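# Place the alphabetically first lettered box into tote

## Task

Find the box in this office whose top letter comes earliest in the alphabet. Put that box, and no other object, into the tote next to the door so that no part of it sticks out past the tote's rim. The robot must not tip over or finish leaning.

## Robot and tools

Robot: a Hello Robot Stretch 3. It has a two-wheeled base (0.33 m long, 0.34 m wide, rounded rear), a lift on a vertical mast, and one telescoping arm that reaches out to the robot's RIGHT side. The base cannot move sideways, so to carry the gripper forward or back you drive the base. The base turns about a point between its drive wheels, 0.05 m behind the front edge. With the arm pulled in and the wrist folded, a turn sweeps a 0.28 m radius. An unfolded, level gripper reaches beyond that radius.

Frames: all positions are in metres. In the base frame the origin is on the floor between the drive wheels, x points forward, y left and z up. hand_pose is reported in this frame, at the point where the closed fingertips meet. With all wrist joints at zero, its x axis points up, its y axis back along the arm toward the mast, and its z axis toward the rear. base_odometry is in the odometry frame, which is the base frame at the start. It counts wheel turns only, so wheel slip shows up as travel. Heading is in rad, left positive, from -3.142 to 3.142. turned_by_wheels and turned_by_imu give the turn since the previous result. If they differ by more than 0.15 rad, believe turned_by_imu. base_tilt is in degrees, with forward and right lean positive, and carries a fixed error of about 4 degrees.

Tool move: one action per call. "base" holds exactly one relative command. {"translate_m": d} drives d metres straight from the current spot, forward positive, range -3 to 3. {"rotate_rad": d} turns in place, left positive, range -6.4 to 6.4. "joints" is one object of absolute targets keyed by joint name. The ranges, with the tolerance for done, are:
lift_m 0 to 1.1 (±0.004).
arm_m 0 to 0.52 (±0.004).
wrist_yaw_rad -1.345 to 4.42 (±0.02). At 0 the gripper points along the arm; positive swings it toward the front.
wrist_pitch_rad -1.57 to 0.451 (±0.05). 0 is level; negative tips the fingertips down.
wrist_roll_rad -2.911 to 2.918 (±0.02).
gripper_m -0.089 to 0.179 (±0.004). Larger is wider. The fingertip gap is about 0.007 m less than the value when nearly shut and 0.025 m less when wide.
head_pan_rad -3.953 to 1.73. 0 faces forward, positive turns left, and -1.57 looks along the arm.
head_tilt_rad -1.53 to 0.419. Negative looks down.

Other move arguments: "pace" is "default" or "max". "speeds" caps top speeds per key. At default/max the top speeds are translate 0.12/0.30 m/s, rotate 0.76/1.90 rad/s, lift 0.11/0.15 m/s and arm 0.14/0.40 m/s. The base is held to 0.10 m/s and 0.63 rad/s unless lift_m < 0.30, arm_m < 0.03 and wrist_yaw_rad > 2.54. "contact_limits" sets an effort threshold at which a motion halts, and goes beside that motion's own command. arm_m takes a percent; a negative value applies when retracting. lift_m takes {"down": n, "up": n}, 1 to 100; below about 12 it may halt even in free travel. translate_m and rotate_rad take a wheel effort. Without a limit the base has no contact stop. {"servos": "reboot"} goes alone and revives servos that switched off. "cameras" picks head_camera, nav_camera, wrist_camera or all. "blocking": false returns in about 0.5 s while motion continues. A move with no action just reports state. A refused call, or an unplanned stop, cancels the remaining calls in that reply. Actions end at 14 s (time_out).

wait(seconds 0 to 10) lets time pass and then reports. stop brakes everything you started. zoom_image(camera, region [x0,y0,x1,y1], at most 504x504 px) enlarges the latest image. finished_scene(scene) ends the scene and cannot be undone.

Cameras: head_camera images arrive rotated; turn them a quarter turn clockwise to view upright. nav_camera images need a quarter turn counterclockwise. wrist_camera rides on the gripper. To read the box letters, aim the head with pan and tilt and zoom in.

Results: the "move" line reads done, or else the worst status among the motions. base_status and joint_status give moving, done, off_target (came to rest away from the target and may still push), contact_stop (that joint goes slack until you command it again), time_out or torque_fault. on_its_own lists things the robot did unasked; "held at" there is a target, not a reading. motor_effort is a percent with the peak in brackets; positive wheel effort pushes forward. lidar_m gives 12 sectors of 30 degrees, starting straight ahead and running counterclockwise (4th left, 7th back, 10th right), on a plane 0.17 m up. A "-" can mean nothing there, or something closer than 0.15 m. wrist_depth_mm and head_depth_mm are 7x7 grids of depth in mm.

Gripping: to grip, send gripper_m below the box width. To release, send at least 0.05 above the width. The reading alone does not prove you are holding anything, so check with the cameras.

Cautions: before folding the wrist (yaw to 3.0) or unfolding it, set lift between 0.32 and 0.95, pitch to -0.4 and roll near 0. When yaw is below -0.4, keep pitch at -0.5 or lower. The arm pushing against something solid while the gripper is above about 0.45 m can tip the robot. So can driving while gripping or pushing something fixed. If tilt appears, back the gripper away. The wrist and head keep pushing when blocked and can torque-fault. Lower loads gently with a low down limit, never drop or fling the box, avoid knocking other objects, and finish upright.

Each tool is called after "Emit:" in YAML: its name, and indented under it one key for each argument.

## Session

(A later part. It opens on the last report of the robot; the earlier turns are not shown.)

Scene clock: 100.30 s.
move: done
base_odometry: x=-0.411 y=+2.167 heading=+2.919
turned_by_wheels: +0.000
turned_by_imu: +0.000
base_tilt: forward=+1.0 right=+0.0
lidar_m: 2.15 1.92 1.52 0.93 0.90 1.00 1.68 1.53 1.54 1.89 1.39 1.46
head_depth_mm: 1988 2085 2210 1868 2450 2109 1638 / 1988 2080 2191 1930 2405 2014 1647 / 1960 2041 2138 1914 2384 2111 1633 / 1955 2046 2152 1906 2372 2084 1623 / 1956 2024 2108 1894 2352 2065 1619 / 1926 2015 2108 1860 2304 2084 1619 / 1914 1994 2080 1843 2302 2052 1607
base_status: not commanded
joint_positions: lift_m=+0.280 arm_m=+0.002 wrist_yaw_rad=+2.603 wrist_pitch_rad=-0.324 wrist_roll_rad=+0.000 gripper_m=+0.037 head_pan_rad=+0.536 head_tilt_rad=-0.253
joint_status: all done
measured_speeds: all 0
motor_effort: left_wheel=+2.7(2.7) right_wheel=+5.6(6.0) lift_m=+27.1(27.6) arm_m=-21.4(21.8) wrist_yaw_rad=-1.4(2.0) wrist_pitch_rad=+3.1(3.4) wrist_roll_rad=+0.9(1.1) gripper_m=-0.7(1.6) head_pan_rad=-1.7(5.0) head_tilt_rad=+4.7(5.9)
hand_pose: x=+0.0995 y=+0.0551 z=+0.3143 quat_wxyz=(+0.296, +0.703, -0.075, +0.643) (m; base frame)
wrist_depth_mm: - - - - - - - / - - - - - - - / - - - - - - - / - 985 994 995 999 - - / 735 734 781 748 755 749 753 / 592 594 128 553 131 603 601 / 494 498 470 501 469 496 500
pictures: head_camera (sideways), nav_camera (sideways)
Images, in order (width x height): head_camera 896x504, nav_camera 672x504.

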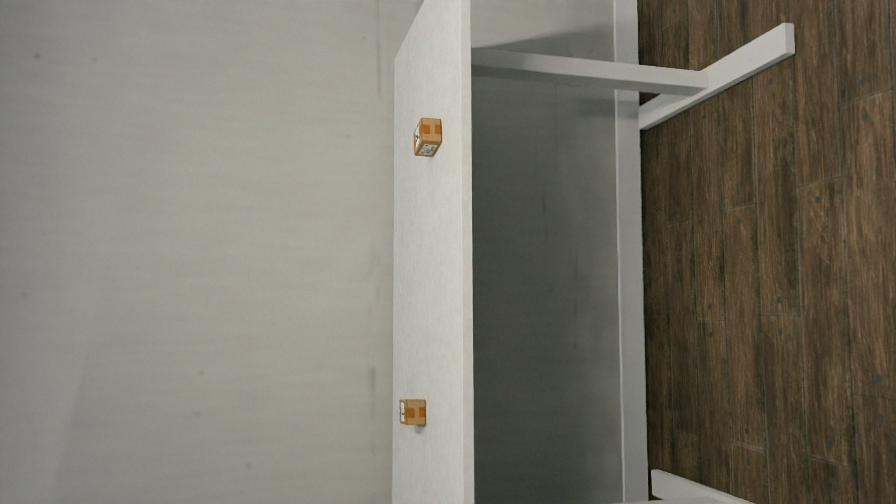

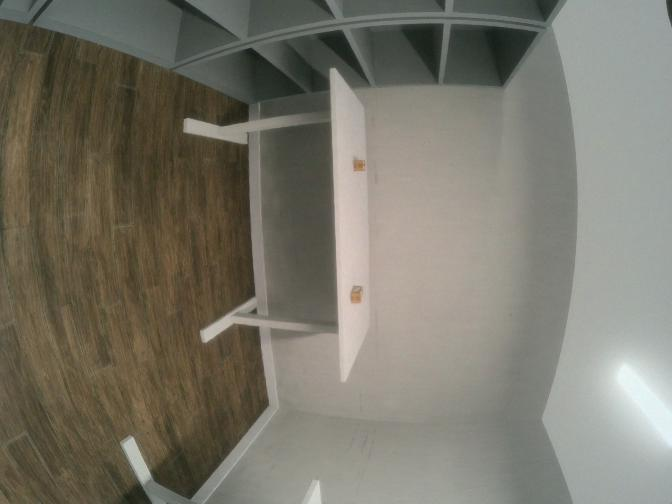

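Emit:
zoom_image:
  camera: "head_camera"
  region: [406, 116, 450, 160]

Emit:
zoom_image:
  camera: "head_camera"
  region: [390, 390, 434, 434]

Emit:
move:
  joints: {"head_pan_rad": -0.65, "head_tilt_rad": -0.33}
  pace: "max"
  cameras: ["head_camera"]

Emit:
zoom_image:
  camera: "head_camera"
  region: [360, 270, 400, 320]

Scaled by 11.455 from the camera's 896x504 image, which has a finer 1280x720 frame.

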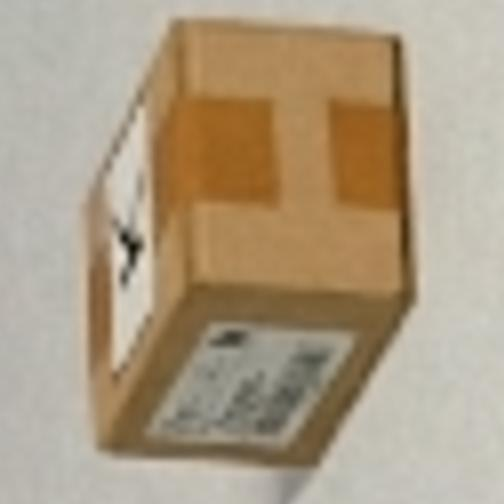

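Scaled by 11.455 from the camera's 896x504 image, which has a finer 1280x720 frame.

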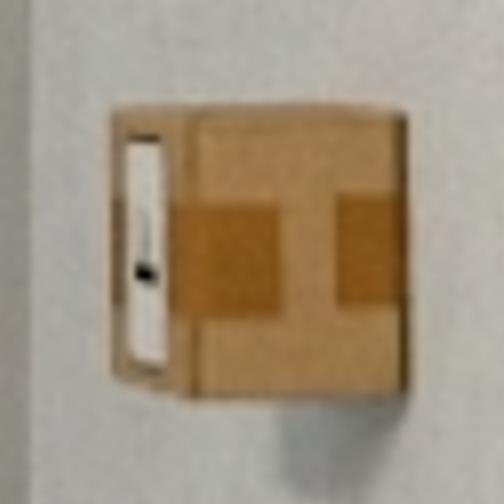

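Scene clock: 106.63 s.
move: done
base_odometry: x=-0.411 y=+2.167 heading=+2.919
turned_by_wheels: +0.000
turned_by_imu: +0.001
base_tilt: forward=+0.9 right=-0.3
lidar_m: 2.15 1.92 1.52 0.93 0.90 1.00 1.68 1.53 1.54 1.89 1.38 1.46
head_depth_mm: 1423 1503 1572 1098 1784 1859 1539 / 1477 1536 1608 1090 1844 1889 1523 / 1501 1586 1656 1168 1883 1906 1520 / 1529 1615 1692 1164 1947 1897 1523 / 1579 1670 1760 1253 2012 1895 1522 / 1622 1717 1797 1253 1615 1745 1514 / 1671 1767 1875 1352 2153 1880 1480
base_status: not commanded
joint_positions: lift_m=+0.280 arm_m=+0.002 wrist_yaw_rad=+2.603 wrist_pitch_rad=-0.324 wrist_roll_rad=+0.000 gripper_m=+0.037 head_pan_rad=-0.678 head_tilt_rad=-0.325
joint_status: all done
measured_speeds: all 0
motor_effort: left_wheel=+2.7(2.8) right_wheel=+5.5(6.0) lift_m=+28.2(28.3) arm_m=-20.4(21.1) wrist_yaw_rad=-1.6(2.1) wrist_pitch_rad=+3.1(3.4) wrist_roll_rad=+0.8(1.1) gripper_m=+0.5(1.0) head_pan_rad=+0.5(5.1) head_tilt_rad=-1.7(4.0)
hand_pose: x=+0.0995 y=+0.0551 z=+0.3143 quat_wxyz=(+0.296, +0.703, -0.075, +0.643) (m; base frame)
wrist_depth_mm: - - - - - - - / - - - - - - - / - - - - - - - / - 972 991 994 - - 1000 / 739 752 778 738 741 749 757 / 597 595 128 560 131 602 599 / 499 500 465 497 470 500 502
pictures: head_camera (sideways)
Images, in order (width x height): head_camera 896x504.

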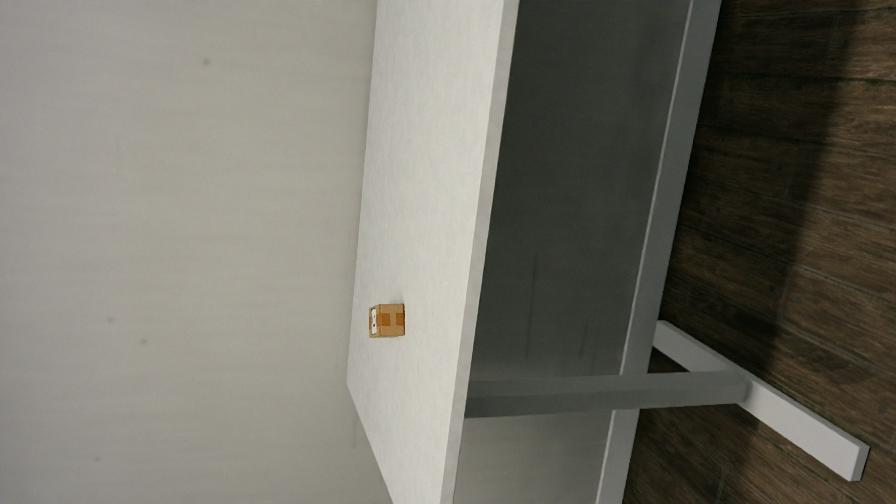

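Scaled by 10.080 from the camera's 896x504 image, which has a finer 1280x720 frame.

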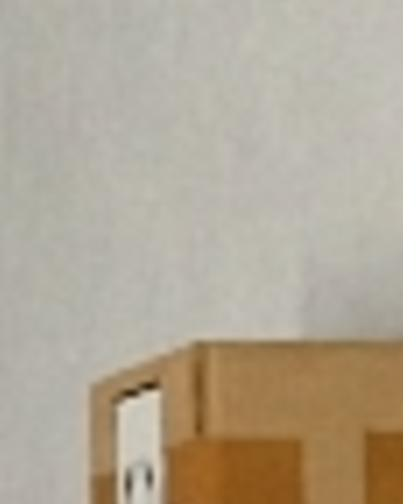

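Emit:
zoom_image:
  camera: "head_camera"
  region: [362, 300, 408, 346]

Emit:
move:
  base: {"rotate_rad": 0.368}
  joints: {"head_pan_rad": 0.65, "head_tilt_rad": -0.32}
  pace: "max"
  cameras: []

Emit:
move:
  base: {"translate_m": 0.92}
  pace: "max"
  cameras: ["head_camera"]

Scaled by 10.957 from the camera's 896x504 image, which has a finer 1280x720 frame.

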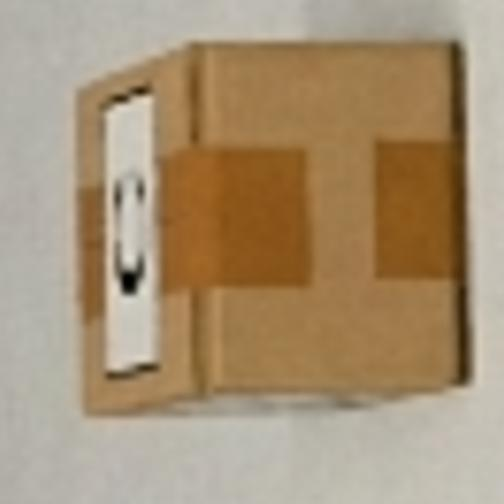

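Scene clock: 120.40 s.
move: done
base_odometry: x=-0.411 y=+2.167 heading=-2.997
turned_by_wheels: +0.368
turned_by_imu: +0.367
base_tilt: forward=+0.9 right=-0.2
lidar_m: 1.92 1.84 1.51 0.90 1.17 1.00 1.54 1.53 1.71 1.39 1.50 1.46
head_depth_mm: 1882 1977 2013 2177 2280 1930 1523 / 1947 2051 2130 2255 2360 1913 1531 / 2028 2130 2209 1931 2331 1897 1510 / 2071 2152 2273 2375 2399 1892 1510 / 2133 2235 2302 2126 2176 1832 1531 / 1294 1367 1445 1541 1623 1725 1505 / 1318 1424 1484 1619 1489 1711 1464
base_status: done
joint_positions: lift_m=+0.280 arm_m=+0.002 wrist_yaw_rad=+2.603 wrist_pitch_rad=-0.324 wrist_roll_rad=+0.000 gripper_m=+0.037 head_pan_rad=+0.682 head_tilt_rad=-0.325
joint_status: all done
measured_speeds: all 0
motor_effort: left_wheel=-8.7(15.2) right_wheel=+9.9(18.0) lift_m=+28.9(29.2) arm_m=-20.8(21.1) wrist_yaw_rad=-2.0(2.2) wrist_pitch_rad=+3.0(3.5) wrist_roll_rad=+0.9(1.2) gripper_m=+0.0(1.1) head_pan_rad=-2.6(4.0) head_tilt_rad=+4.4(6.9)
hand_pose: x=+0.0995 y=+0.0551 z=+0.3143 quat_wxyz=(+0.296, +0.703, -0.075, +0.643) (m; base frame)
wrist_depth_mm: - - - - - - - / - - - - - - - / - - - - - - - / - 921 997 - 990 994 992 / 743 753 782 743 750 753 762 / 595 594 128 551 131 599 602 / 496 496 465 498 466 501 499
pictures: none
No camera images: "cameras" was empty.

Scene clock: 124.80 s.
move: done
base_odometry: x=-1.321 y=+2.034 heading=-2.997
turned_by_wheels: +0.000
turned_by_imu: -0.001
base_tilt: forward=+1.1 right=-0.2
lidar_m: 1.00 1.38 1.21 1.20 1.22 1.78 2.41 2.40 1.71 1.02 1.45 1.62
head_depth_mm: 1130 1194 1253 1265 813 629 1516 / 1165 1232 1300 1249 810 650 1543 / 1216 1278 1353 1240 804 673 1530 / 1260 1333 1397 1228 802 1693 1524 / 1315 1393 1461 1136 798 1778 1530 / 1365 1446 1528 1216 794 1838 1513 / 1426 1506 1601 1206 836 1346 1421
base_status: done
joint_positions: lift_m=+0.280 arm_m=+0.002 wrist_yaw_rad=+2.603 wrist_pitch_rad=-0.324 wrist_roll_rad=+0.000 gripper_m=+0.037 head_pan_rad=+0.650 head_tilt_rad=-0.319
joint_status: not commanded
measured_speeds: all 0
motor_effort: left_wheel=+0.3(14.3) right_wheel=+5.9(17.2) lift_m=+29.5(30.1) arm_m=-23.3(23.8) wrist_yaw_rad=-1.7(2.1) wrist_pitch_rad=+3.1(3.4) wrist_roll_rad=+1.1(1.2) gripper_m=+0.2(1.2) head_pan_rad=-2.0(4.6) head_tilt_rad=+2.2(4.9)
hand_pose: x=+0.0995 y=+0.0551 z=+0.3143 quat_wxyz=(+0.296, +0.703, -0.075, +0.643) (m; base frame)
wrist_depth_mm: - - - - - - - / - - - - - - - / - - - - - - - / 918 980 966 985 997 - 996 / 739 742 783 745 743 739 745 / 596 589 128 554 131 609 593 / 490 500 467 499 466 502 497
pictures: head_camera (sideways)
Images, in order (width x height): head_camera 896x504.

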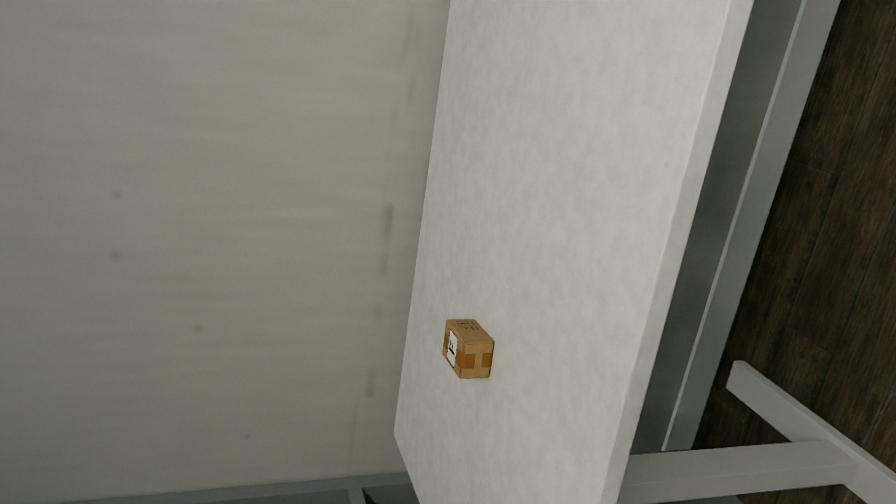

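Emit:
zoom_image:
  camera: "head_camera"
  region: [438, 316, 502, 380]

Emit:
move:
  joints: {"head_pan_rad": 0.02, "head_tilt_rad": -0.38}
  pace: "max"
  cameras: ["head_camera"]

Emit:
zoom_image:
  camera: "head_camera"
  region: [400, 200, 500, 300]

Emit:
move:
  joints: {"head_pan_rad": -1.69, "head_tilt_rad": -0.3}
  pace: "max"
  cameras: ["head_camera"]

Emit:
zoom_image:
  camera: "head_camera"
  region: [390, 210, 470, 290]

Scaled by 7.875 from the camera's 896x504 image, which has a finer 1280x720 frame.

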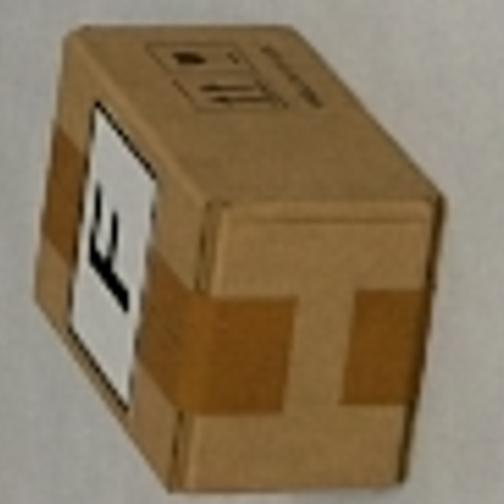

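Scene clock: 132.30 s.
move: done
base_odometry: x=-1.321 y=+2.034 heading=-2.997
turned_by_wheels: +0.000
turned_by_imu: +0.001
base_tilt: forward=+1.0 right=-0.2
lidar_m: 1.00 1.38 1.20 1.20 1.22 1.78 2.40 2.40 1.72 1.02 1.45 1.62
head_depth_mm: 1280 1379 1477 1564 806 1817 1464 / 1251 1341 1441 1068 770 1784 1471 / 1223 1305 1390 1060 730 1234 1329 / 1193 1278 1357 1056 725 1686 1454 / 1162 1239 1338 1054 725 1667 1449 / 1144 1216 1288 1039 721 1617 1448 / 1116 1195 1267 1037 716 1571 1452
base_status: not commanded
joint_positions: lift_m=+0.280 arm_m=+0.002 wrist_yaw_rad=+2.603 wrist_pitch_rad=-0.324 wrist_roll_rad=+0.000 gripper_m=+0.037 head_pan_rad=+0.003 head_tilt_rad=-0.376
joint_status: all done
measured_speeds: all 0
motor_effort: left_wheel=+0.4(0.4) right_wheel=+6.2(6.7) lift_m=+27.5(28.3) arm_m=-22.4(23.0) wrist_yaw_rad=-2.0(2.1) wrist_pitch_rad=+3.2(3.3) wrist_roll_rad=+1.1(1.1) gripper_m=-0.1(1.3) head_pan_rad=-2.2(4.8) head_tilt_rad=-1.9(3.9)
hand_pose: x=+0.0995 y=+0.0551 z=+0.3143 quat_wxyz=(+0.296, +0.703, -0.075, +0.643) (m; base frame)
wrist_depth_mm: - - - - - - - / - - - - - - - / - - - - - - - / 919 992 - 988 - 984 996 / 739 752 788 742 747 752 749 / 593 596 128 553 131 603 593 / 501 501 467 501 467 498 499
pictures: head_camera (sideways)
Images, in order (width x height): head_camera 896x504.

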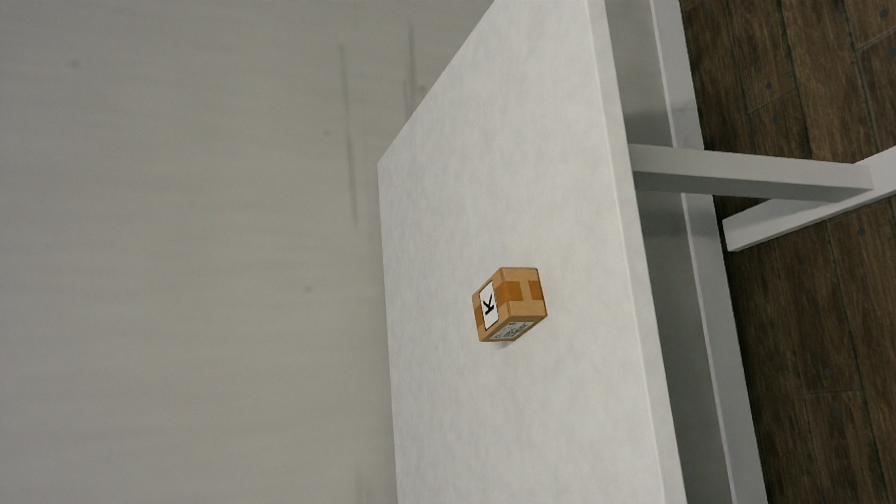

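Scaled by 5.040 from the camera's 896x504 image, which has a finer 1280x720 frame.

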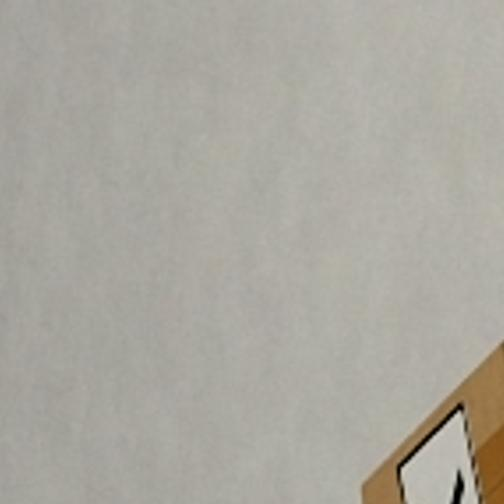

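Scene clock: 133.37 s.
move: done
base_odometry: x=-1.321 y=+2.034 heading=-2.997
turned_by_wheels: +0.000
turned_by_imu: +0.000
base_tilt: forward=+0.8 right=-0.4
lidar_m: 1.00 1.38 1.21 1.20 1.22 1.78 2.41 2.40 1.72 1.01 1.45 1.63
head_depth_mm: 1550 1654 1763 1187 2018 1957 1575 / 1487 1563 1680 1180 1918 1962 1573 / 1414 1486 1585 1163 1783 1880 1561 / 1358 1433 1517 1154 875 1823 1569 / 1305 1374 1453 1060 815 1738 1555 / 1254 1317 1382 1135 771 1627 1461 / 1217 1269 1330 1131 767 1564 1554
base_status: not commanded
joint_positions: lift_m=+0.280 arm_m=+0.002 wrist_yaw_rad=+2.603 wrist_pitch_rad=-0.324 wrist_roll_rad=+0.000 gripper_m=+0.037 head_pan_rad=-1.737 head_tilt_rad=-0.303
joint_status: all done
measured_speeds: all 0
motor_effort: left_wheel=+0.1(0.4) right_wheel=+6.1(6.9) lift_m=+27.3(27.8) arm_m=-22.2(22.8) wrist_yaw_rad=-1.5(2.1) wrist_pitch_rad=+2.9(3.4) wrist_roll_rad=+0.9(1.0) gripper_m=+1.0(1.0) head_pan_rad=+1.4(6.1) head_tilt_rad=+3.9(6.0)
hand_pose: x=+0.0995 y=+0.0551 z=+0.3143 quat_wxyz=(+0.296, +0.703, -0.075, +0.643) (m; base frame)
wrist_depth_mm: - - - - - - - / - - - - - - - / - - - - - - - / 917 983 989 981 987 993 995 / 751 742 773 750 748 743 751 / 592 597 128 547 131 601 600 / 492 492 469 501 468 493 501
pictures: head_camera (sideways)
Images, in order (width x height): head_camera 896x504.

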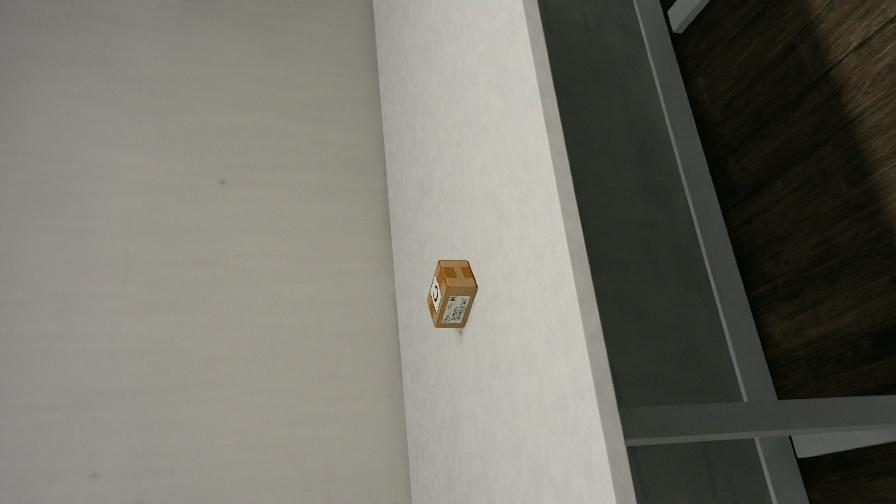

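Scaled by 6.300 from the camera's 896x504 image, which has a finer 1280x720 frame.

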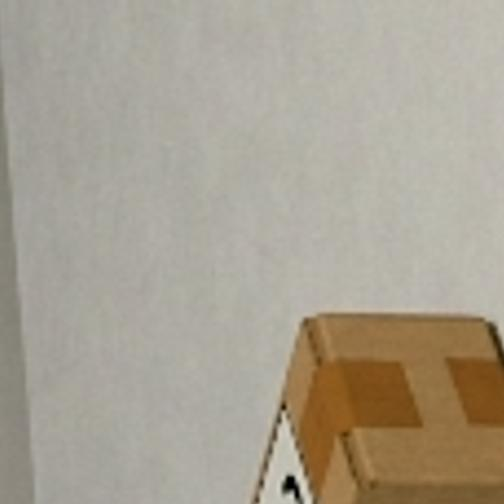

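Emit:
zoom_image:
  camera: "head_camera"
  region: [420, 256, 484, 330]

Scaled by 6.811 from the camera's 896x504 image, which has a finer 1280x720 frame.

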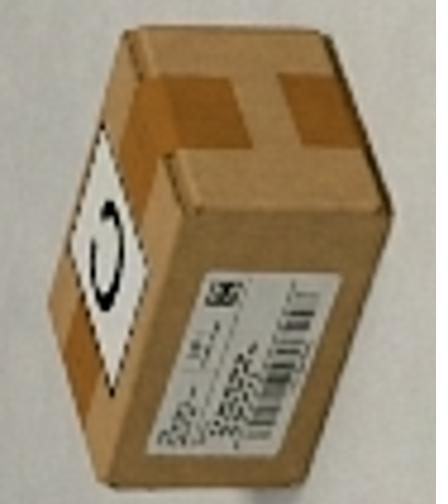

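Emit:
move:
  base: {"rotate_rad": 1.067}
  joints: {"head_pan_rad": -1.57, "head_tilt_rad": -0.45}
  pace: "max"
  cameras: []

Emit:
move:
  base: {"translate_m": -0.484}
  pace: "max"
  cameras: []

Emit:
move:
  base: {"rotate_rad": -0.793}
  joints: {"lift_m": 0.6}
  pace: "max"
  cameras: ["head_camera"]

Scene clock: 155.63 s.
move: done
base_odometry: x=-1.321 y=+2.034 heading=-1.930
turned_by_wheels: +1.067
turned_by_imu: +1.063
base_tilt: forward=+1.0 right=-0.2
lidar_m: 1.20 1.20 1.22 1.79 2.41 2.40 1.72 1.02 1.45 1.64 1.00 1.38
head_depth_mm: 1387 1457 1547 1642 1754 1669 1382 / 1489 1578 1691 1793 1900 1663 1381 / 1618 1723 1842 2000 2038 1665 1373 / 1616 1729 1889 2048 2113 1673 1378 / 1488 1587 1707 887 1956 1662 1371 / 1371 1460 1566 883 1813 1660 1329 / 1280 1355 1429 883 727 1267 1330
base_status: done
joint_positions: lift_m=+0.280 arm_m=+0.002 wrist_yaw_rad=+2.603 wrist_pitch_rad=-0.324 wrist_roll_rad=+0.000 gripper_m=+0.037 head_pan_rad=-1.567 head_tilt_rad=-0.448
joint_status: all done
measured_speeds: all 0
motor_effort: left_wheel=-7.9(16.1) right_wheel=+7.2(16.9) lift_m=+24.3(25.2) arm_m=-23.1(23.6) wrist_yaw_rad=-1.8(2.1) wrist_pitch_rad=+3.0(3.4) wrist_roll_rad=+0.7(1.1) gripper_m=-0.6(1.1) head_pan_rad=+0.6(3.8) head_tilt_rad=-2.8(3.5)
hand_pose: x=+0.0995 y=+0.0551 z=+0.3143 quat_wxyz=(+0.296, +0.703, -0.075, +0.643) (m; base frame)
wrist_depth_mm: - - - - - - - / - - - - - - - / - - - - - - - / 984 981 998 994 991 989 999 / 747 738 786 740 748 745 749 / 594 596 128 552 131 598 601 / 497 499 467 502 469 498 498
pictures: none
No camera images: "cameras" was empty.

Scene clock: 158.53 s.
move: done
base_odometry: x=-1.151 y=+2.487 heading=-1.931
turned_by_wheels: +0.000
turned_by_imu: +0.001
base_tilt: forward=+0.9 right=-0.3
lidar_m: 1.68 1.63 1.46 1.79 2.05 2.04 1.24 1.13 0.70 1.27 1.28 1.73
head_depth_mm: 1070 1132 1196 1265 580 456 1356 / 1153 1220 1304 1388 578 484 1388 / 1248 1337 1428 1531 1564 1582 1371 / 1380 1470 1587 1722 1896 1656 1371 / 1505 1636 1781 1972 2016 1658 1364 / 1670 1793 1952 2114 2100 1657 1372 / 1616 1716 1840 1969 2016 1655 1379
base_status: done
joint_positions: lift_m=+0.280 arm_m=+0.002 wrist_yaw_rad=+2.603 wrist_pitch_rad=-0.324 wrist_roll_rad=+0.000 gripper_m=+0.037 head_pan_rad=-1.567 head_tilt_rad=-0.450
joint_status: not commanded
measured_speeds: all 0
motor_effort: left_wheel=-5.4(19.8) right_wheel=+2.4(8.5) lift_m=+22.7(24.6) arm_m=-21.2(23.3) wrist_yaw_rad=-1.4(2.2) wrist_pitch_rad=+2.9(3.5) wrist_roll_rad=+0.9(1.1) gripper_m=-0.3(1.2) head_pan_rad=-2.2(3.0) head_tilt_rad=-2.3(3.7)
hand_pose: x=+0.0995 y=+0.0551 z=+0.3143 quat_wxyz=(+0.296, +0.703, -0.075, +0.643) (m; base frame)
wrist_depth_mm: - - - - - - - / - - - - - - - / - - - - - - - / 973 982 990 988 - 977 987 / 746 743 792 741 748 746 748 / 600 601 128 553 131 601 592 / 493 497 469 495 467 499 501
pictures: none
No camera images: "cameras" was empty.

Scene clock: 161.47 s.
move: done
base_odometry: x=-1.151 y=+2.487 heading=-2.723
turned_by_wheels: -0.793
turned_by_imu: -0.790
base_tilt: forward=+1.0 right=+0.0
lidar_m: 1.28 1.69 1.64 1.46 1.79 2.15 2.04 1.24 1.18 0.76 0.70 1.52
head_depth_mm: 930 1010 1073 796 579 454 1310 / 937 1003 1078 789 575 454 1337 / 935 1007 1074 750 573 454 1340 / 936 1012 1073 713 573 451 1339 / 940 1009 1069 779 572 450 1331 / 938 1016 1078 775 568 450 1004 / 945 1011 1086 779 569 449 1330
base_status: done
joint_positions: lift_m=+0.600 arm_m=+0.002 wrist_yaw_rad=+2.603 wrist_pitch_rad=-0.324 wrist_roll_rad=+0.000 gripper_m=+0.037 head_pan_rad=-1.570 head_tilt_rad=-0.451
joint_status: all done
measured_speeds: all 0
motor_effort: left_wheel=+9.8(14.3) right_wheel=-7.6(16.0) lift_m=+29.7(32.4) arm_m=-22.8(23.8) wrist_yaw_rad=-1.7(2.1) wrist_pitch_rad=+3.3(3.4) wrist_roll_rad=+1.1(1.2) gripper_m=+0.1(1.1) head_pan_rad=-3.4(4.1) head_tilt_rad=-1.3(3.1)
hand_pose: x=+0.0995 y=+0.0551 z=+0.6342 quat_wxyz=(+0.296, +0.703, -0.075, +0.642) (m; base frame)
wrist_depth_mm: - - - - - - - / - - - - - - - / - - - - - - - / - - - - - - - / - - - - - - - / - - 128 968 131 - - / 876 918 858 881 858 885 876
pictures: head_camera (sideways)
Images, in order (width x height): head_camera 896x504.

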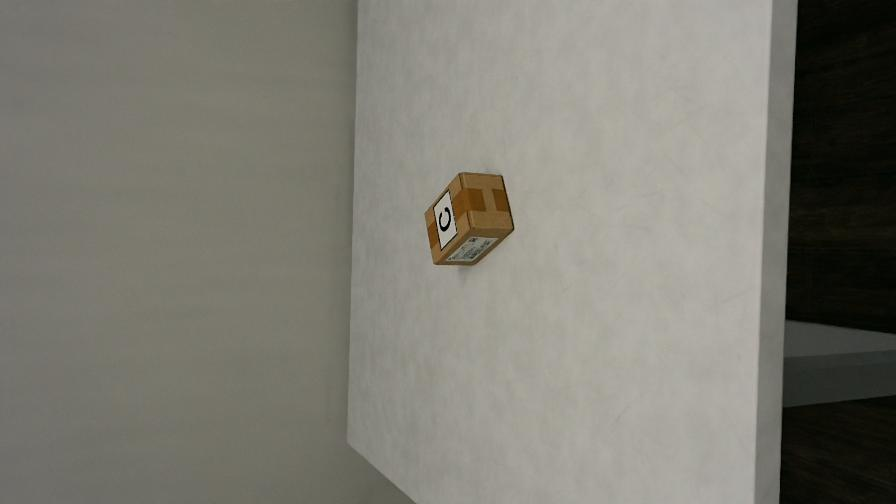

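Emit:
move:
  base: {"translate_m": -0.039}
  joints: {"lift_m": 1.1, "wrist_yaw_rad": 1.57, "gripper_m": 0.14}
  pace: "max"
  cameras: []

Emit:
move:
  joints: {"wrist_yaw_rad": 0.43, "wrist_pitch_rad": -0.8, "arm_m": 0.38}
  pace: "max"
  cameras: ["wrist_camera", "head_camera"]

Scene clock: 179.03 s.
move: done
base_odometry: x=-1.115 y=+2.503 heading=-2.723
turned_by_wheels: +0.000
turned_by_imu: +0.001
base_tilt: forward=+1.1 right=-0.2
lidar_m: 1.32 1.71 1.66 1.46 1.76 2.10 2.00 1.21 1.19 1.13 0.71 1.53
head_depth_mm: 918 - - - - - 1346 / 918 - - - - - 1343 / 928 - - - - - 1345 / 939 1011 1072 674 622 - - / 938 1013 1072 779 617 - - / 944 1018 1070 778 616 - - / 950 1013 1088 820 - - -
base_status: done
joint_positions: lift_m=+1.098 arm_m=+0.002 wrist_yaw_rad=+1.573 wrist_pitch_rad=-0.324 wrist_roll_rad=+0.000 gripper_m=+0.140 head_pan_rad=-1.570 head_tilt_rad=-0.451
joint_status: all done
joint sent to its limit — lift_m, upper limit.
measured_speeds: all 0
motor_effort: left_wheel=-3.5(7.2) right_wheel=-4.0(12.6) lift_m=+30.3(32.6) arm_m=-18.0(21.2) wrist_yaw_rad=-2.0(8.2) wrist_pitch_rad=+3.3(3.5) wrist_roll_rad=+0.8(1.2) gripper_m=-0.3(92.0) head_pan_rad=-2.5(4.6) head_tilt_rad=+0.7(1.7)
hand_pose: x=+0.2138 y=-0.1462 z=+1.1318 quat_wxyz=(+0.574, +0.575, -0.411, +0.413) (m; base frame)
wrist_depth_mm: - - - - - - - / - - - - - - - / - - - - - - - / - - - - - - - / - - - - - - - / - 126 - - - 121 - / - - - - - - -
pictures: none
No camera images: "cameras" was empty.

Scene clock: 181.27 s.
move: done
base_odometry: x=-1.115 y=+2.503 heading=-2.723
turned_by_wheels: +0.000
turned_by_imu: +0.000
base_tilt: forward=+1.0 right=-0.2
lidar_m: 1.32 1.71 1.65 1.46 1.76 2.11 2.00 1.21 1.19 1.13 0.71 1.53
head_depth_mm: 435 429 1076 795 577 455 1348 / 411 418 1078 790 577 454 1336 / 918 427 475 785 576 451 1347 / 938 988 995 675 573 451 1347 / 943 1012 1071 739 570 450 1339 / 946 1012 1072 776 569 448 1011 / 943 1018 1083 773 567 449 1338
base_status: not commanded
joint_positions: lift_m=+1.098 arm_m=+0.380 wrist_yaw_rad=+0.433 wrist_pitch_rad=-0.810 wrist_roll_rad=+0.000 gripper_m=+0.140 head_pan_rad=-1.570 head_tilt_rad=-0.451
joint_status: all done
measured_speeds: all 0
motor_effort: left_wheel=-3.5(3.7) right_wheel=-4.2(4.7) lift_m=+29.9(30.6) arm_m=+23.7(26.5) wrist_yaw_rad=-2.1(7.6) wrist_pitch_rad=+1.8(4.7) wrist_roll_rad=+0.7(1.1) gripper_m=+0.5(1.1) head_pan_rad=-2.4(4.4) head_tilt_rad=+1.9(1.9)
hand_pose: x=+0.0453 y=-0.6696 z=+1.0341 quat_wxyz=(+0.695, +0.412, -0.574, -0.133) (m; base frame)
wrist_depth_mm: - - - - - - - / - - - - - - - / - - - - - - - / - - - - - - - / 265 152 260 209 264 - 263 / 246 126 241 193 245 123 243 / - 220 220 177 224 219 223
pictures: head_camera (sideways), wrist_camera
Images, in order (width x height): head_camera 896x504, wrist_camera 644x364.

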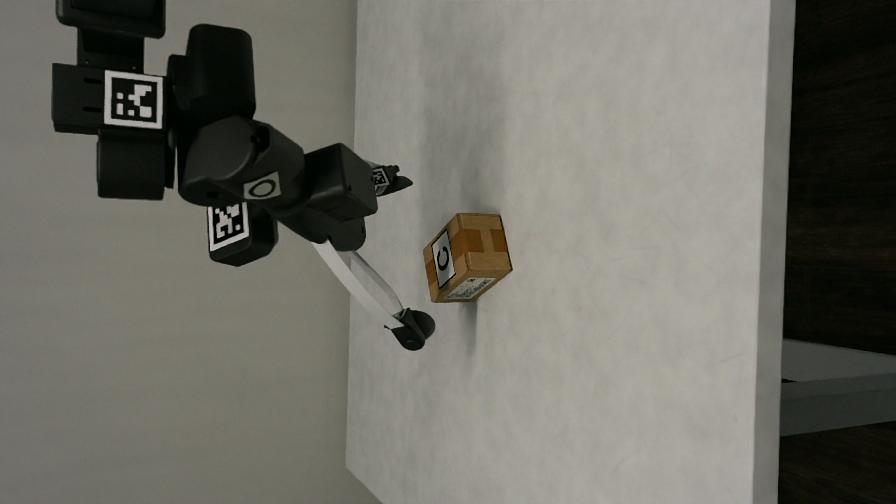

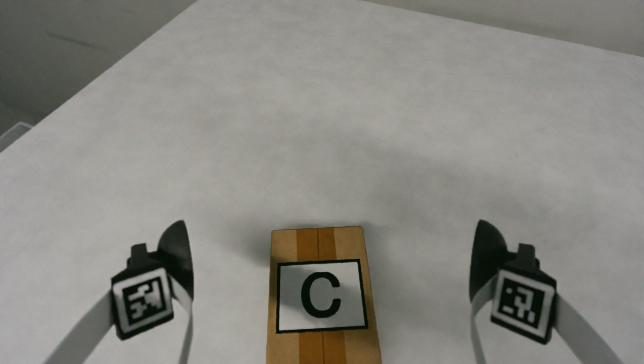

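Emit:
move:
  joints: {"lift_m": 1.028}
  contact_limits: {"lift_m": {"down": 14}}
  cameras: []

Emit:
move:
  joints: {"gripper_m": 0.03}
  pace: "max"
  cameras: []

Emit:
move:
  joints: {"lift_m": 1.09}
  cameras: ["wrist_camera"]

Emit:
move:
  joints: {"arm_m": 0.0, "wrist_yaw_rad": 1.57}
  pace: "max"
  cameras: ["wrist_camera", "head_camera"]

Scene clock: 206.73 s.
move: done
base_odometry: x=-1.115 y=+2.503 heading=-2.723
turned_by_wheels: +0.000
turned_by_imu: +0.001
base_tilt: forward=+1.0 right=+0.0
lidar_m: 1.32 1.71 1.65 1.46 1.77 2.11 2.00 1.21 1.19 1.13 0.71 1.53
head_depth_mm: 935 975 456 795 579 455 1339 / 935 464 451 790 575 454 1345 / 940 990 458 680 574 452 1339 / 938 1011 998 656 571 451 1338 / 942 1012 1070 782 570 449 1345 / 940 1018 1065 777 569 449 1007 / 943 1019 1086 774 568 449 1326
base_status: not commanded
joint_positions: lift_m=+1.028 arm_m=+0.380 wrist_yaw_rad=+0.433 wrist_pitch_rad=-0.810 wrist_roll_rad=+0.000 gripper_m=+0.140 head_pan_rad=-1.570 head_tilt_rad=-0.451
joint_status: all done
measured_speeds: all 0
motor_effort: left_wheel=-3.4(3.8) right_wheel=-4.3(4.8) lift_m=+20.8(26.4) arm_m=+21.7(22.7) wrist_yaw_rad=-2.0(2.5) wrist_pitch_rad=+1.1(1.9) wrist_roll_rad=+0.9(1.1) gripper_m=-0.2(1.0) head_pan_rad=-2.1(3.3) head_tilt_rad=+2.2(3.0)
contact_limits: lift_m down 14 (down: maximum 72; up: maximum 65)
hand_pose: x=+0.0453 y=-0.6696 z=+0.9645 quat_wxyz=(+0.695, +0.412, -0.574, -0.133) (m; base frame)
wrist_depth_mm: - - - - - - - / - - - - - 267 260 / 242 242 242 241 240 240 239 / 215 214 213 150 209 213 211 / 196 192 188 135 187 194 191 / - 126 128 123 170 123 173 / - 157 117 113 116 156 158
pictures: none
No camera images: "cameras" was empty.

"pace" paces only translate_m, rotate_rad, lift_m, arm_m, wrist_yaw_rad, wrist_pitch_rad, wrist_roll_rad, head_pan_rad and head_tilt_rad: command one of them beside it, or leave "pace" out

not run: a call was refused earlier in this reply.

not run: a call was refused earlier in this reply.

Emit:
move:
  joints: {"gripper_m": 0.03}
  cameras: []

Emit:
move:
  joints: {"lift_m": 1.09}
  cameras: []

Emit:
move:
  joints: {"arm_m": 0.0, "wrist_yaw_rad": 1.57}
  pace: "max"
  cameras: ["wrist_camera"]

Emit:
move:
  base: {"rotate_rad": 2.393}
  joints: {"lift_m": 0.29, "wrist_yaw_rad": 2.6, "wrist_pitch_rad": -0.4, "head_tilt_rad": -0.9}
  pace: "max"
  cameras: ["wrist_camera"]

Scene clock: 212.20 s.
move: done
base_odometry: x=-1.115 y=+2.503 heading=-2.723
turned_by_wheels: +0.000
turned_by_imu: +0.001
base_tilt: forward=+1.1 right=-0.1
lidar_m: 1.32 1.72 1.66 1.46 1.76 2.10 2.00 1.21 1.19 1.13 0.71 1.53
head_depth_mm: 936 975 456 795 577 455 1341 / 935 464 452 793 578 454 1348 / 941 990 460 680 575 453 1344 / 940 1011 998 660 572 451 1333 / 940 1012 1071 778 571 450 1344 / 944 1016 1075 779 569 449 1010 / 944 1018 1080 776 568 448 1331
base_status: not commanded
joint_positions: lift_m=+1.028 arm_m=+0.380 wrist_yaw_rad=+0.433 wrist_pitch_rad=-0.794 wrist_roll_rad=-0.001 gripper_m=+0.031 head_pan_rad=-1.570 head_tilt_rad=-0.451
joint_status: all done
measured_speeds: all 0
motor_effort: left_wheel=-3.4(3.6) right_wheel=-4.1(4.7) lift_m=+20.8(21.0) arm_m=+19.5(20.5) wrist_yaw_rad=-1.9(2.3) wrist_pitch_rad=-1.5(1.7) wrist_roll_rad=+1.2(1.4) gripper_m=-23.2(99.8) head_pan_rad=-1.0(2.6) head_tilt_rad=+2.8(4.5)
contact_limits: lift_m down 14 (down: maximum 72; up: maximum 65)
hand_pose: x=+0.0466 y=-0.6725 z=+0.9671 quat_wxyz=(+0.696, +0.407, -0.577, -0.127) (m; base frame)
wrist_depth_mm: - - - - - - - / - - - - - - - / 249 249 250 248 249 247 247 / 220 220 220 154 218 218 218 / 196 196 153 138 152 195 195 / 180 181 129 125 128 177 176 / 162 159 129 114 119 156 161
pictures: none
No camera images: "cameras" was empty.

Scene clock: 213.60 s.
move: done
base_odometry: x=-1.115 y=+2.503 heading=-2.723
turned_by_wheels: +0.000
turned_by_imu: +0.000
base_tilt: forward=+1.0 right=+0.1
lidar_m: 1.32 1.71 1.66 1.45 1.77 2.11 2.00 1.21 1.19 1.13 0.71 1.52
head_depth_mm: 914 429 1070 795 578 455 1356 / 908 419 1078 794 575 454 1346 / 927 428 477 748 575 451 1344 / 936 995 997 651 572 451 1334 / 941 1015 1072 741 572 450 1336 / 945 1013 1073 776 569 448 1005 / 944 1016 1085 775 566 448 1327
base_status: not commanded
joint_positions: lift_m=+1.090 arm_m=+0.380 wrist_yaw_rad=+0.433 wrist_pitch_rad=-0.815 wrist_roll_rad=-0.001 gripper_m=+0.031 head_pan_rad=-1.570 head_tilt_rad=-0.450
joint_status: all done
measured_speeds: all 0
motor_effort: left_wheel=-3.1(3.7) right_wheel=-4.5(4.8) lift_m=+30.9(32.8) arm_m=+18.8(20.0) wrist_yaw_rad=-1.6(2.4) wrist_pitch_rad=+2.7(2.9) wrist_roll_rad=+1.2(1.3) gripper_m=-22.5(23.9) head_pan_rad=-0.2(2.2) head_tilt_rad=+4.4(4.4)
hand_pose: x=+0.0448 y=-0.6687 z=+1.0257 quat_wxyz=(+0.695, +0.413, -0.573, -0.134) (m; base frame)
wrist_depth_mm: - - - - - - - / - - - - - - - / - - - - - - - / - - - 156 - - - / 260 255 153 139 147 255 258 / 241 236 128 125 128 236 236 / 217 212 131 115 208 209 214
pictures: none
No camera images: "cameras" was empty.

Scene clock: 215.83 s.
move: done
base_odometry: x=-1.115 y=+2.503 heading=-2.723
turned_by_wheels: +0.000
turned_by_imu: +0.000
base_tilt: forward=+1.0 right=+0.0
lidar_m: 1.32 1.71 1.65 1.46 1.76 2.11 2.00 1.21 1.19 1.13 0.71 1.53
head_depth_mm: 935 - - - - - - / 935 - - - - - - / 942 - - - - - - / 940 1009 1069 790 575 - - / 938 1013 1074 784 572 479 - / 942 1015 1073 780 572 - - / 943 1017 1085 775 616 - -
base_status: not commanded
joint_positions: lift_m=+1.090 arm_m=+0.002 wrist_yaw_rad=+1.568 wrist_pitch_rad=-0.815 wrist_roll_rad=-0.001 gripper_m=+0.031 head_pan_rad=-1.570 head_tilt_rad=-0.449
joint_status: all done
joint sent to its limit — arm_m, lower limit.
measured_speeds: all 0
motor_effort: left_wheel=-3.5(3.6) right_wheel=-3.8(4.7) lift_m=+21.1(31.0) arm_m=-23.2(25.9) wrist_yaw_rad=+2.6(8.8) wrist_pitch_rad=+2.6(2.9) wrist_roll_rad=+1.1(1.4) gripper_m=-22.2(23.2) head_pan_rad=-0.4(1.7) head_tilt_rad=+1.7(3.7)
hand_pose: x=+0.1369 y=-0.1474 z=+1.0257 quat_wxyz=(+0.658, +0.656, -0.261, +0.260) (m; base frame)
wrist_depth_mm: - - - - - - - / - - - - - - - / - - - - - - - / - - - 157 - - - / - - 153 139 150 - 260 / - - 128 125 128 - 240 / - - 122 115 128 - 224
pictures: wrist_camera
Images, in order (width x height): wrist_camera 644x364.

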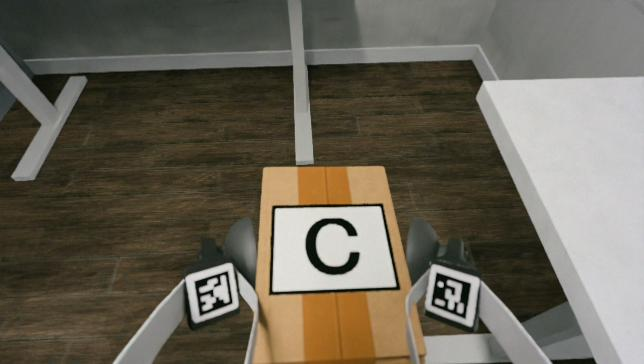

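Scene clock: 221.97 s.
move: done
base_odometry: x=-1.115 y=+2.503 heading=-0.331
turned_by_wheels: +2.392
turned_by_imu: +2.385
base_tilt: forward=+1.1 right=-0.3
lidar_m: 1.76 2.00 2.00 1.20 1.13 0.71 1.28 1.32 1.77 1.71 1.65 1.45
head_depth_mm: 1833 2034 1863 1595 1404 1244 1123 / 1990 2125 1861 1599 1396 1243 1122 / 1693 2013 1873 1603 1396 1250 683 / 2283 2177 1862 1599 1400 1250 743 / 1838 2120 1878 1603 1398 1244 1127 / 1636 1838 1860 1612 1402 1255 1129 / 1505 1919 1828 1605 1405 1247 1130
base_status: done
joint_positions: lift_m=+0.290 arm_m=+0.002 wrist_yaw_rad=+2.597 wrist_pitch_rad=-0.427 wrist_roll_rad=-0.001 gripper_m=+0.031 head_pan_rad=-1.570 head_tilt_rad=-0.900
joint_status: all done
measured_speeds: all 0
motor_effort: left_wheel=-10.2(16.2) right_wheel=+11.0(14.4) lift_m=+22.1(23.7) arm_m=-21.2(23.8) wrist_yaw_rad=+3.2(9.8) wrist_pitch_rad=+4.7(8.7) wrist_roll_rad=+1.3(1.4) gripper_m=-21.2(23.8) head_pan_rad=+0.1(2.0) head_tilt_rad=-4.5(6.6)
hand_pose: x=+0.0944 y=+0.0441 z=+0.3006 quat_wxyz=(+0.331, +0.705, -0.041, +0.626) (m; base frame)
wrist_depth_mm: - - - - - - - / - - - - - - - / - - - - - - - / 813 811 814 811 830 821 825 / 651 653 154 146 158 646 653 / 533 542 128 127 129 527 536 / 220 269 128 115 120 122 463
pictures: wrist_camera
Images, in order (width x height): wrist_camera 644x364.

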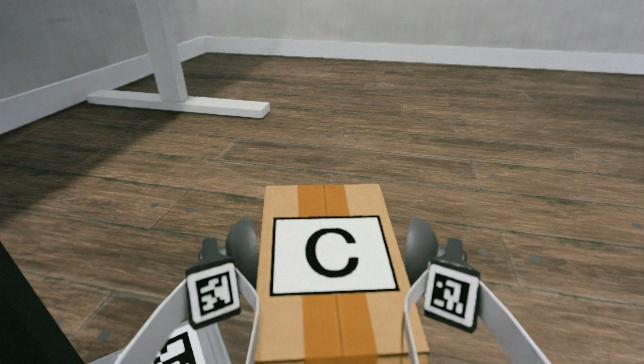

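Emit:
move:
  base: {"rotate_rad": 0.03}
  pace: "max"
  cameras: []

Emit:
move:
  base: {"translate_m": 2.1}
  pace: "max"
  cameras: []

Emit:
move:
  base: {"rotate_rad": -0.851}
  joints: {"head_pan_rad": 0.0, "head_tilt_rad": -0.5}
  pace: "max"
  cameras: ["nav_camera", "head_camera"]

Scene clock: 229.93 s.
move: done
base_odometry: x=-1.115 y=+2.503 heading=-0.301
turned_by_wheels: +0.030
turned_by_imu: +0.030
base_tilt: forward=+1.2 right=-0.1
lidar_m: 1.76 2.01 2.00 1.21 1.13 0.71 1.31 1.32 1.78 1.69 1.65 1.45
head_depth_mm: 1873 2063 1855 1603 1402 1247 1127 / 1982 2162 1881 1611 1403 1251 1130 / 2076 2073 1864 1606 1408 1251 685 / 2325 2146 1866 1605 1408 1253 743 / 1823 2119 1862 1611 1404 1248 1124 / 1549 1772 1841 1595 1402 1251 1129 / 1538 1958 1800 1601 1403 1244 1133
base_status: done
joint_positions: lift_m=+0.290 arm_m=+0.002 wrist_yaw_rad=+2.597 wrist_pitch_rad=-0.427 wrist_roll_rad=-0.001 gripper_m=+0.031 head_pan_rad=-1.570 head_tilt_rad=-0.900
joint_status: not commanded
measured_speeds: all 0
motor_effort: left_wheel=-9.4(15.3) right_wheel=+10.0(14.4) lift_m=+21.4(22.0) arm_m=-18.4(18.5) wrist_yaw_rad=+3.4(3.8) wrist_pitch_rad=+4.8(5.1) wrist_roll_rad=+1.3(1.3) gripper_m=-22.0(22.6) head_pan_rad=+2.1(2.1) head_tilt_rad=-4.2(5.2)
hand_pose: x=+0.0944 y=+0.0441 z=+0.3006 quat_wxyz=(+0.331, +0.705, -0.041, +0.626) (m; base frame)
wrist_depth_mm: - - - - - - - / - - - - - - - / - - - - - - - / 814 816 808 817 825 825 817 / 654 648 155 146 159 659 649 / 537 541 128 127 129 521 543 / 220 269 128 115 120 121 461
pictures: none
No camera images: "cameras" was empty.

Scene clock: 238.37 s.
move: done
base_odometry: x=+0.890 y=+1.880 heading=-0.301
turned_by_wheels: +0.000
turned_by_imu: -0.001
base_tilt: forward=+0.9 right=-0.1
lidar_m: 0.62 0.53 0.53 0.61 1.05 2.20 2.74 0.43 0.43 0.50 2.16 1.05
head_depth_mm: 435 485 546 630 744 907 1111 / 474 534 612 720 865 1101 1123 / 530 604 693 833 1043 1232 685 / 2561 2238 1887 1606 1397 1245 743 / 2444 2265 1874 1622 1403 1247 1129 / 2267 2263 1867 1607 1406 1260 1129 / 2104 2197 1879 1606 1405 1253 1132
base_status: done
joint_positions: lift_m=+0.290 arm_m=+0.002 wrist_yaw_rad=+2.597 wrist_pitch_rad=-0.427 wrist_roll_rad=-0.001 gripper_m=+0.031 head_pan_rad=-1.570 head_tilt_rad=-0.900
joint_status: not commanded
measured_speeds: all 0
motor_effort: left_wheel=+1.3(13.3) right_wheel=+4.0(20.3) lift_m=+22.8(22.8) arm_m=-11.3(18.3) wrist_yaw_rad=+3.1(3.7) wrist_pitch_rad=+4.8(5.2) wrist_roll_rad=+1.1(1.4) gripper_m=-23.0(23.0) head_pan_rad=+2.1(3.7) head_tilt_rad=-2.4(5.3)
hand_pose: x=+0.0944 y=+0.0442 z=+0.3007 quat_wxyz=(+0.330, +0.705, -0.041, +0.626) (m; base frame)
wrist_depth_mm: - - - - - - - / - - - - - - - / - - - - - - - / 776 762 - 166 - - - / 649 650 156 146 151 600 - / 536 540 128 127 129 526 540 / 220 270 128 115 120 122 461
pictures: none
No camera images: "cameras" was empty.

Scene clock: 240.47 s.
move: done
base_odometry: x=+0.890 y=+1.880 heading=-1.152
turned_by_wheels: -0.851
turned_by_imu: -0.848
base_tilt: forward=+0.9 right=-0.1
lidar_m: 2.15 0.81 0.56 0.53 0.54 0.71 1.67 2.21 3.21 0.43 0.44 0.58
head_depth_mm: 1812 1959 2152 2335 1977 1602 1338 / 1811 1947 2162 2343 1982 1588 1331 / 1808 1952 2126 2354 1906 1580 1330 / 1821 1973 2166 2298 1872 1583 1329 / 1809 1969 2157 2354 1958 1580 1313 / 1820 1977 2123 2287 1956 1572 1329 / 1529 1563 1593 1602 1617 1526 1321
base_status: done
joint_positions: lift_m=+0.290 arm_m=+0.002 wrist_yaw_rad=+2.597 wrist_pitch_rad=-0.427 wrist_roll_rad=-0.001 gripper_m=+0.031 head_pan_rad=+0.016 head_tilt_rad=-0.500
joint_status: all done
measured_speeds: translate_m=+0.000 rotate_rad=+0.000 lift_m=+0.000 arm_m=+0.000 wrist_yaw_rad=+0.000 wrist_pitch_rad=+0.000 wrist_roll_rad=+0.000 head_pan_rad=-0.024 head_tilt_rad=+0.000
motor_effort: left_wheel=+8.6(17.5) right_wheel=-8.7(15.4) lift_m=+22.7(23.1) arm_m=-17.3(17.4) wrist_yaw_rad=+3.0(3.5) wrist_pitch_rad=+5.0(5.2) wrist_roll_rad=+1.0(1.3) gripper_m=-21.5(22.9) head_pan_rad=-2.8(5.3) head_tilt_rad=+2.7(5.0)
hand_pose: x=+0.0944 y=+0.0442 z=+0.3007 quat_wxyz=(+0.330, +0.705, -0.041, +0.626) (m; base frame)
wrist_depth_mm: - - - - - - - / - - - - - - - / - - - - - - - / - - - 168 829 808 821 / 539 596 153 146 159 653 655 / 536 544 128 127 129 525 544 / 220 270 128 115 120 122 460
pictures: head_camera (sideways), nav_camera (sideways)
Images, in order (width x height): head_camera 896x504, nav_camera 672x504.

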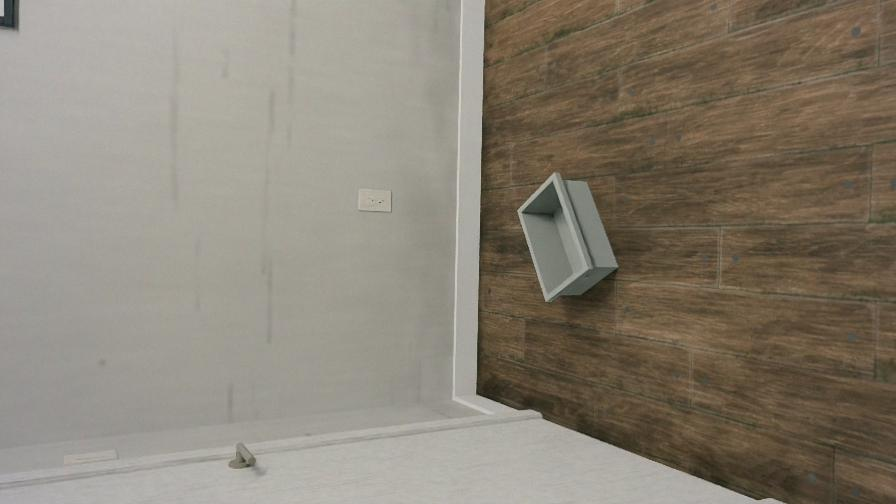

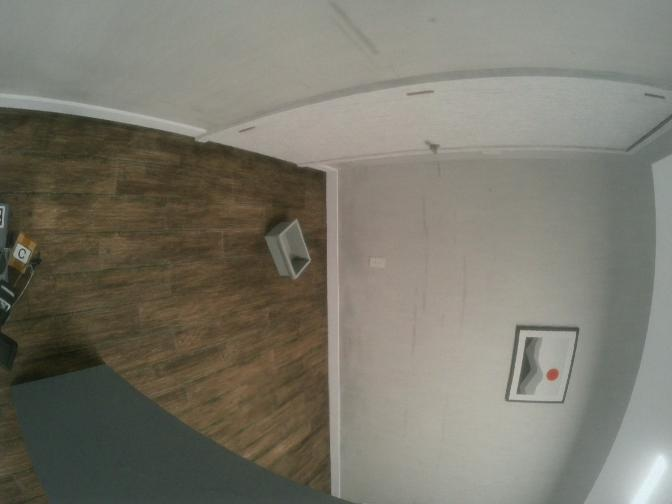

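Emit:
move:
  base: {"translate_m": 1.05}
  pace: "max"
  cameras: []

Emit:
move:
  base: {"rotate_rad": 1.571}
  joints: {"head_pan_rad": -1.57, "head_tilt_rad": -0.9}
  pace: "max"
  cameras: ["head_camera"]

Scene clock: 264.90 s.
move: done
base_odometry: x=+1.318 y=+0.921 heading=-1.152
turned_by_wheels: +0.000
turned_by_imu: +0.000
base_tilt: forward=+1.0 right=-0.2
lidar_m: 1.12 0.89 0.62 0.58 0.58 0.80 1.89 0.72 0.83 1.95 1.70 1.18
head_depth_mm: 921 996 1090 1209 1342 1492 1334 / 918 1000 1089 1205 1334 1488 1333 / 921 994 1089 1207 1342 1484 1326 / 922 998 1091 1204 1342 1485 1326 / 922 1005 1091 1202 1342 1488 1324 / 920 999 1092 1197 1342 1481 1326 / 918 1001 1090 1206 1344 1486 1322
base_status: done
joint_positions: lift_m=+0.290 arm_m=+0.002 wrist_yaw_rad=+2.597 wrist_pitch_rad=-0.427 wrist_roll_rad=-0.001 gripper_m=+0.031 head_pan_rad=+0.000 head_tilt_rad=-0.500
joint_status: not commanded
measured_speeds: all 0
motor_effort: left_wheel=+1.2(17.0) right_wheel=+2.9(15.2) lift_m=+23.7(24.0) arm_m=-22.4(23.5) wrist_yaw_rad=+3.0(3.6) wrist_pitch_rad=+5.1(5.1) wrist_roll_rad=+1.1(1.5) gripper_m=-22.3(22.9) head_pan_rad=-1.6(4.7) head_tilt_rad=+1.2(2.9)
hand_pose: x=+0.0944 y=+0.0442 z=+0.3007 quat_wxyz=(+0.330, +0.705, -0.041, +0.626) (m; base frame)
wrist_depth_mm: 474 538 594 - 860 - - / 503 563 - - - - - / 542 590 - - - - - / - - 743 818 818 871 825 / 603 648 155 147 158 - - / 538 537 129 127 129 122 - / 220 271 128 115 120 122 452
pictures: none
No camera images: "cameras" was empty.

Scene clock: 267.00 s.
move: done
base_odometry: x=+1.318 y=+0.921 heading=+0.419
turned_by_wheels: +1.571
turned_by_imu: +1.564
base_tilt: forward=+1.1 right=-0.3
lidar_m: 0.57 0.58 0.79 1.79 0.74 0.82 1.86 1.73 1.19 1.12 0.91 0.62
head_depth_mm: 1025 1175 1414 1592 1406 1242 1123 / 1020 1186 1395 1576 1407 1254 1126 / 1012 1186 1400 1564 1397 1248 688 / 1011 1180 1403 1569 1349 1225 744 / 1015 1167 1383 1568 1399 1231 1125 / 1005 1164 1381 1577 1408 1259 1127 / 1009 1162 1389 1585 1410 1244 1132
base_status: done
joint_positions: lift_m=+0.290 arm_m=+0.002 wrist_yaw_rad=+2.597 wrist_pitch_rad=-0.427 wrist_roll_rad=-0.001 gripper_m=+0.031 head_pan_rad=-1.586 head_tilt_rad=-0.900
joint_status: all done
measured_speeds: translate_m=+0.000 rotate_rad=+0.000 lift_m=+0.000 arm_m=+0.000 wrist_yaw_rad=+0.000 wrist_pitch_rad=+0.000 wrist_roll_rad=+0.000 head_pan_rad=+0.024 head_tilt_rad=+0.000
motor_effort: left_wheel=-8.4(17.2) right_wheel=+9.7(17.1) lift_m=+23.9(24.5) arm_m=-23.0(23.9) wrist_yaw_rad=+2.5(3.5) wrist_pitch_rad=+5.0(5.1) wrist_roll_rad=+1.0(1.4) gripper_m=-21.4(22.9) head_pan_rad=+2.1(4.6) head_tilt_rad=-3.8(7.4)
hand_pose: x=+0.0944 y=+0.0442 z=+0.3007 quat_wxyz=(+0.330, +0.705, -0.041, +0.626) (m; base frame)
wrist_depth_mm: - - - - - - 404 / - - - - - - 428 / - - - - - - 450 / 821 810 819 817 778 - 469 / 650 640 155 146 158 600 484 / 537 539 128 127 129 525 523 / 219 271 128 115 120 121 460
pictures: head_camera (sideways)
Images, in order (width x height): head_camera 896x504.

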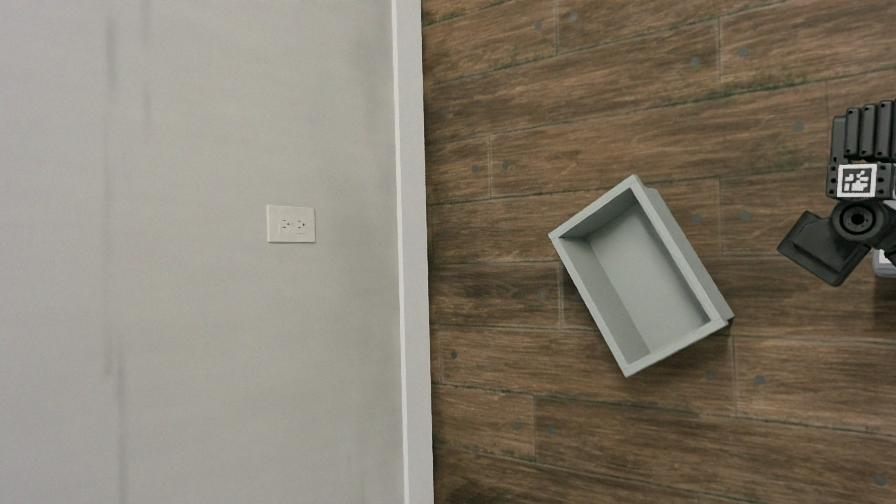

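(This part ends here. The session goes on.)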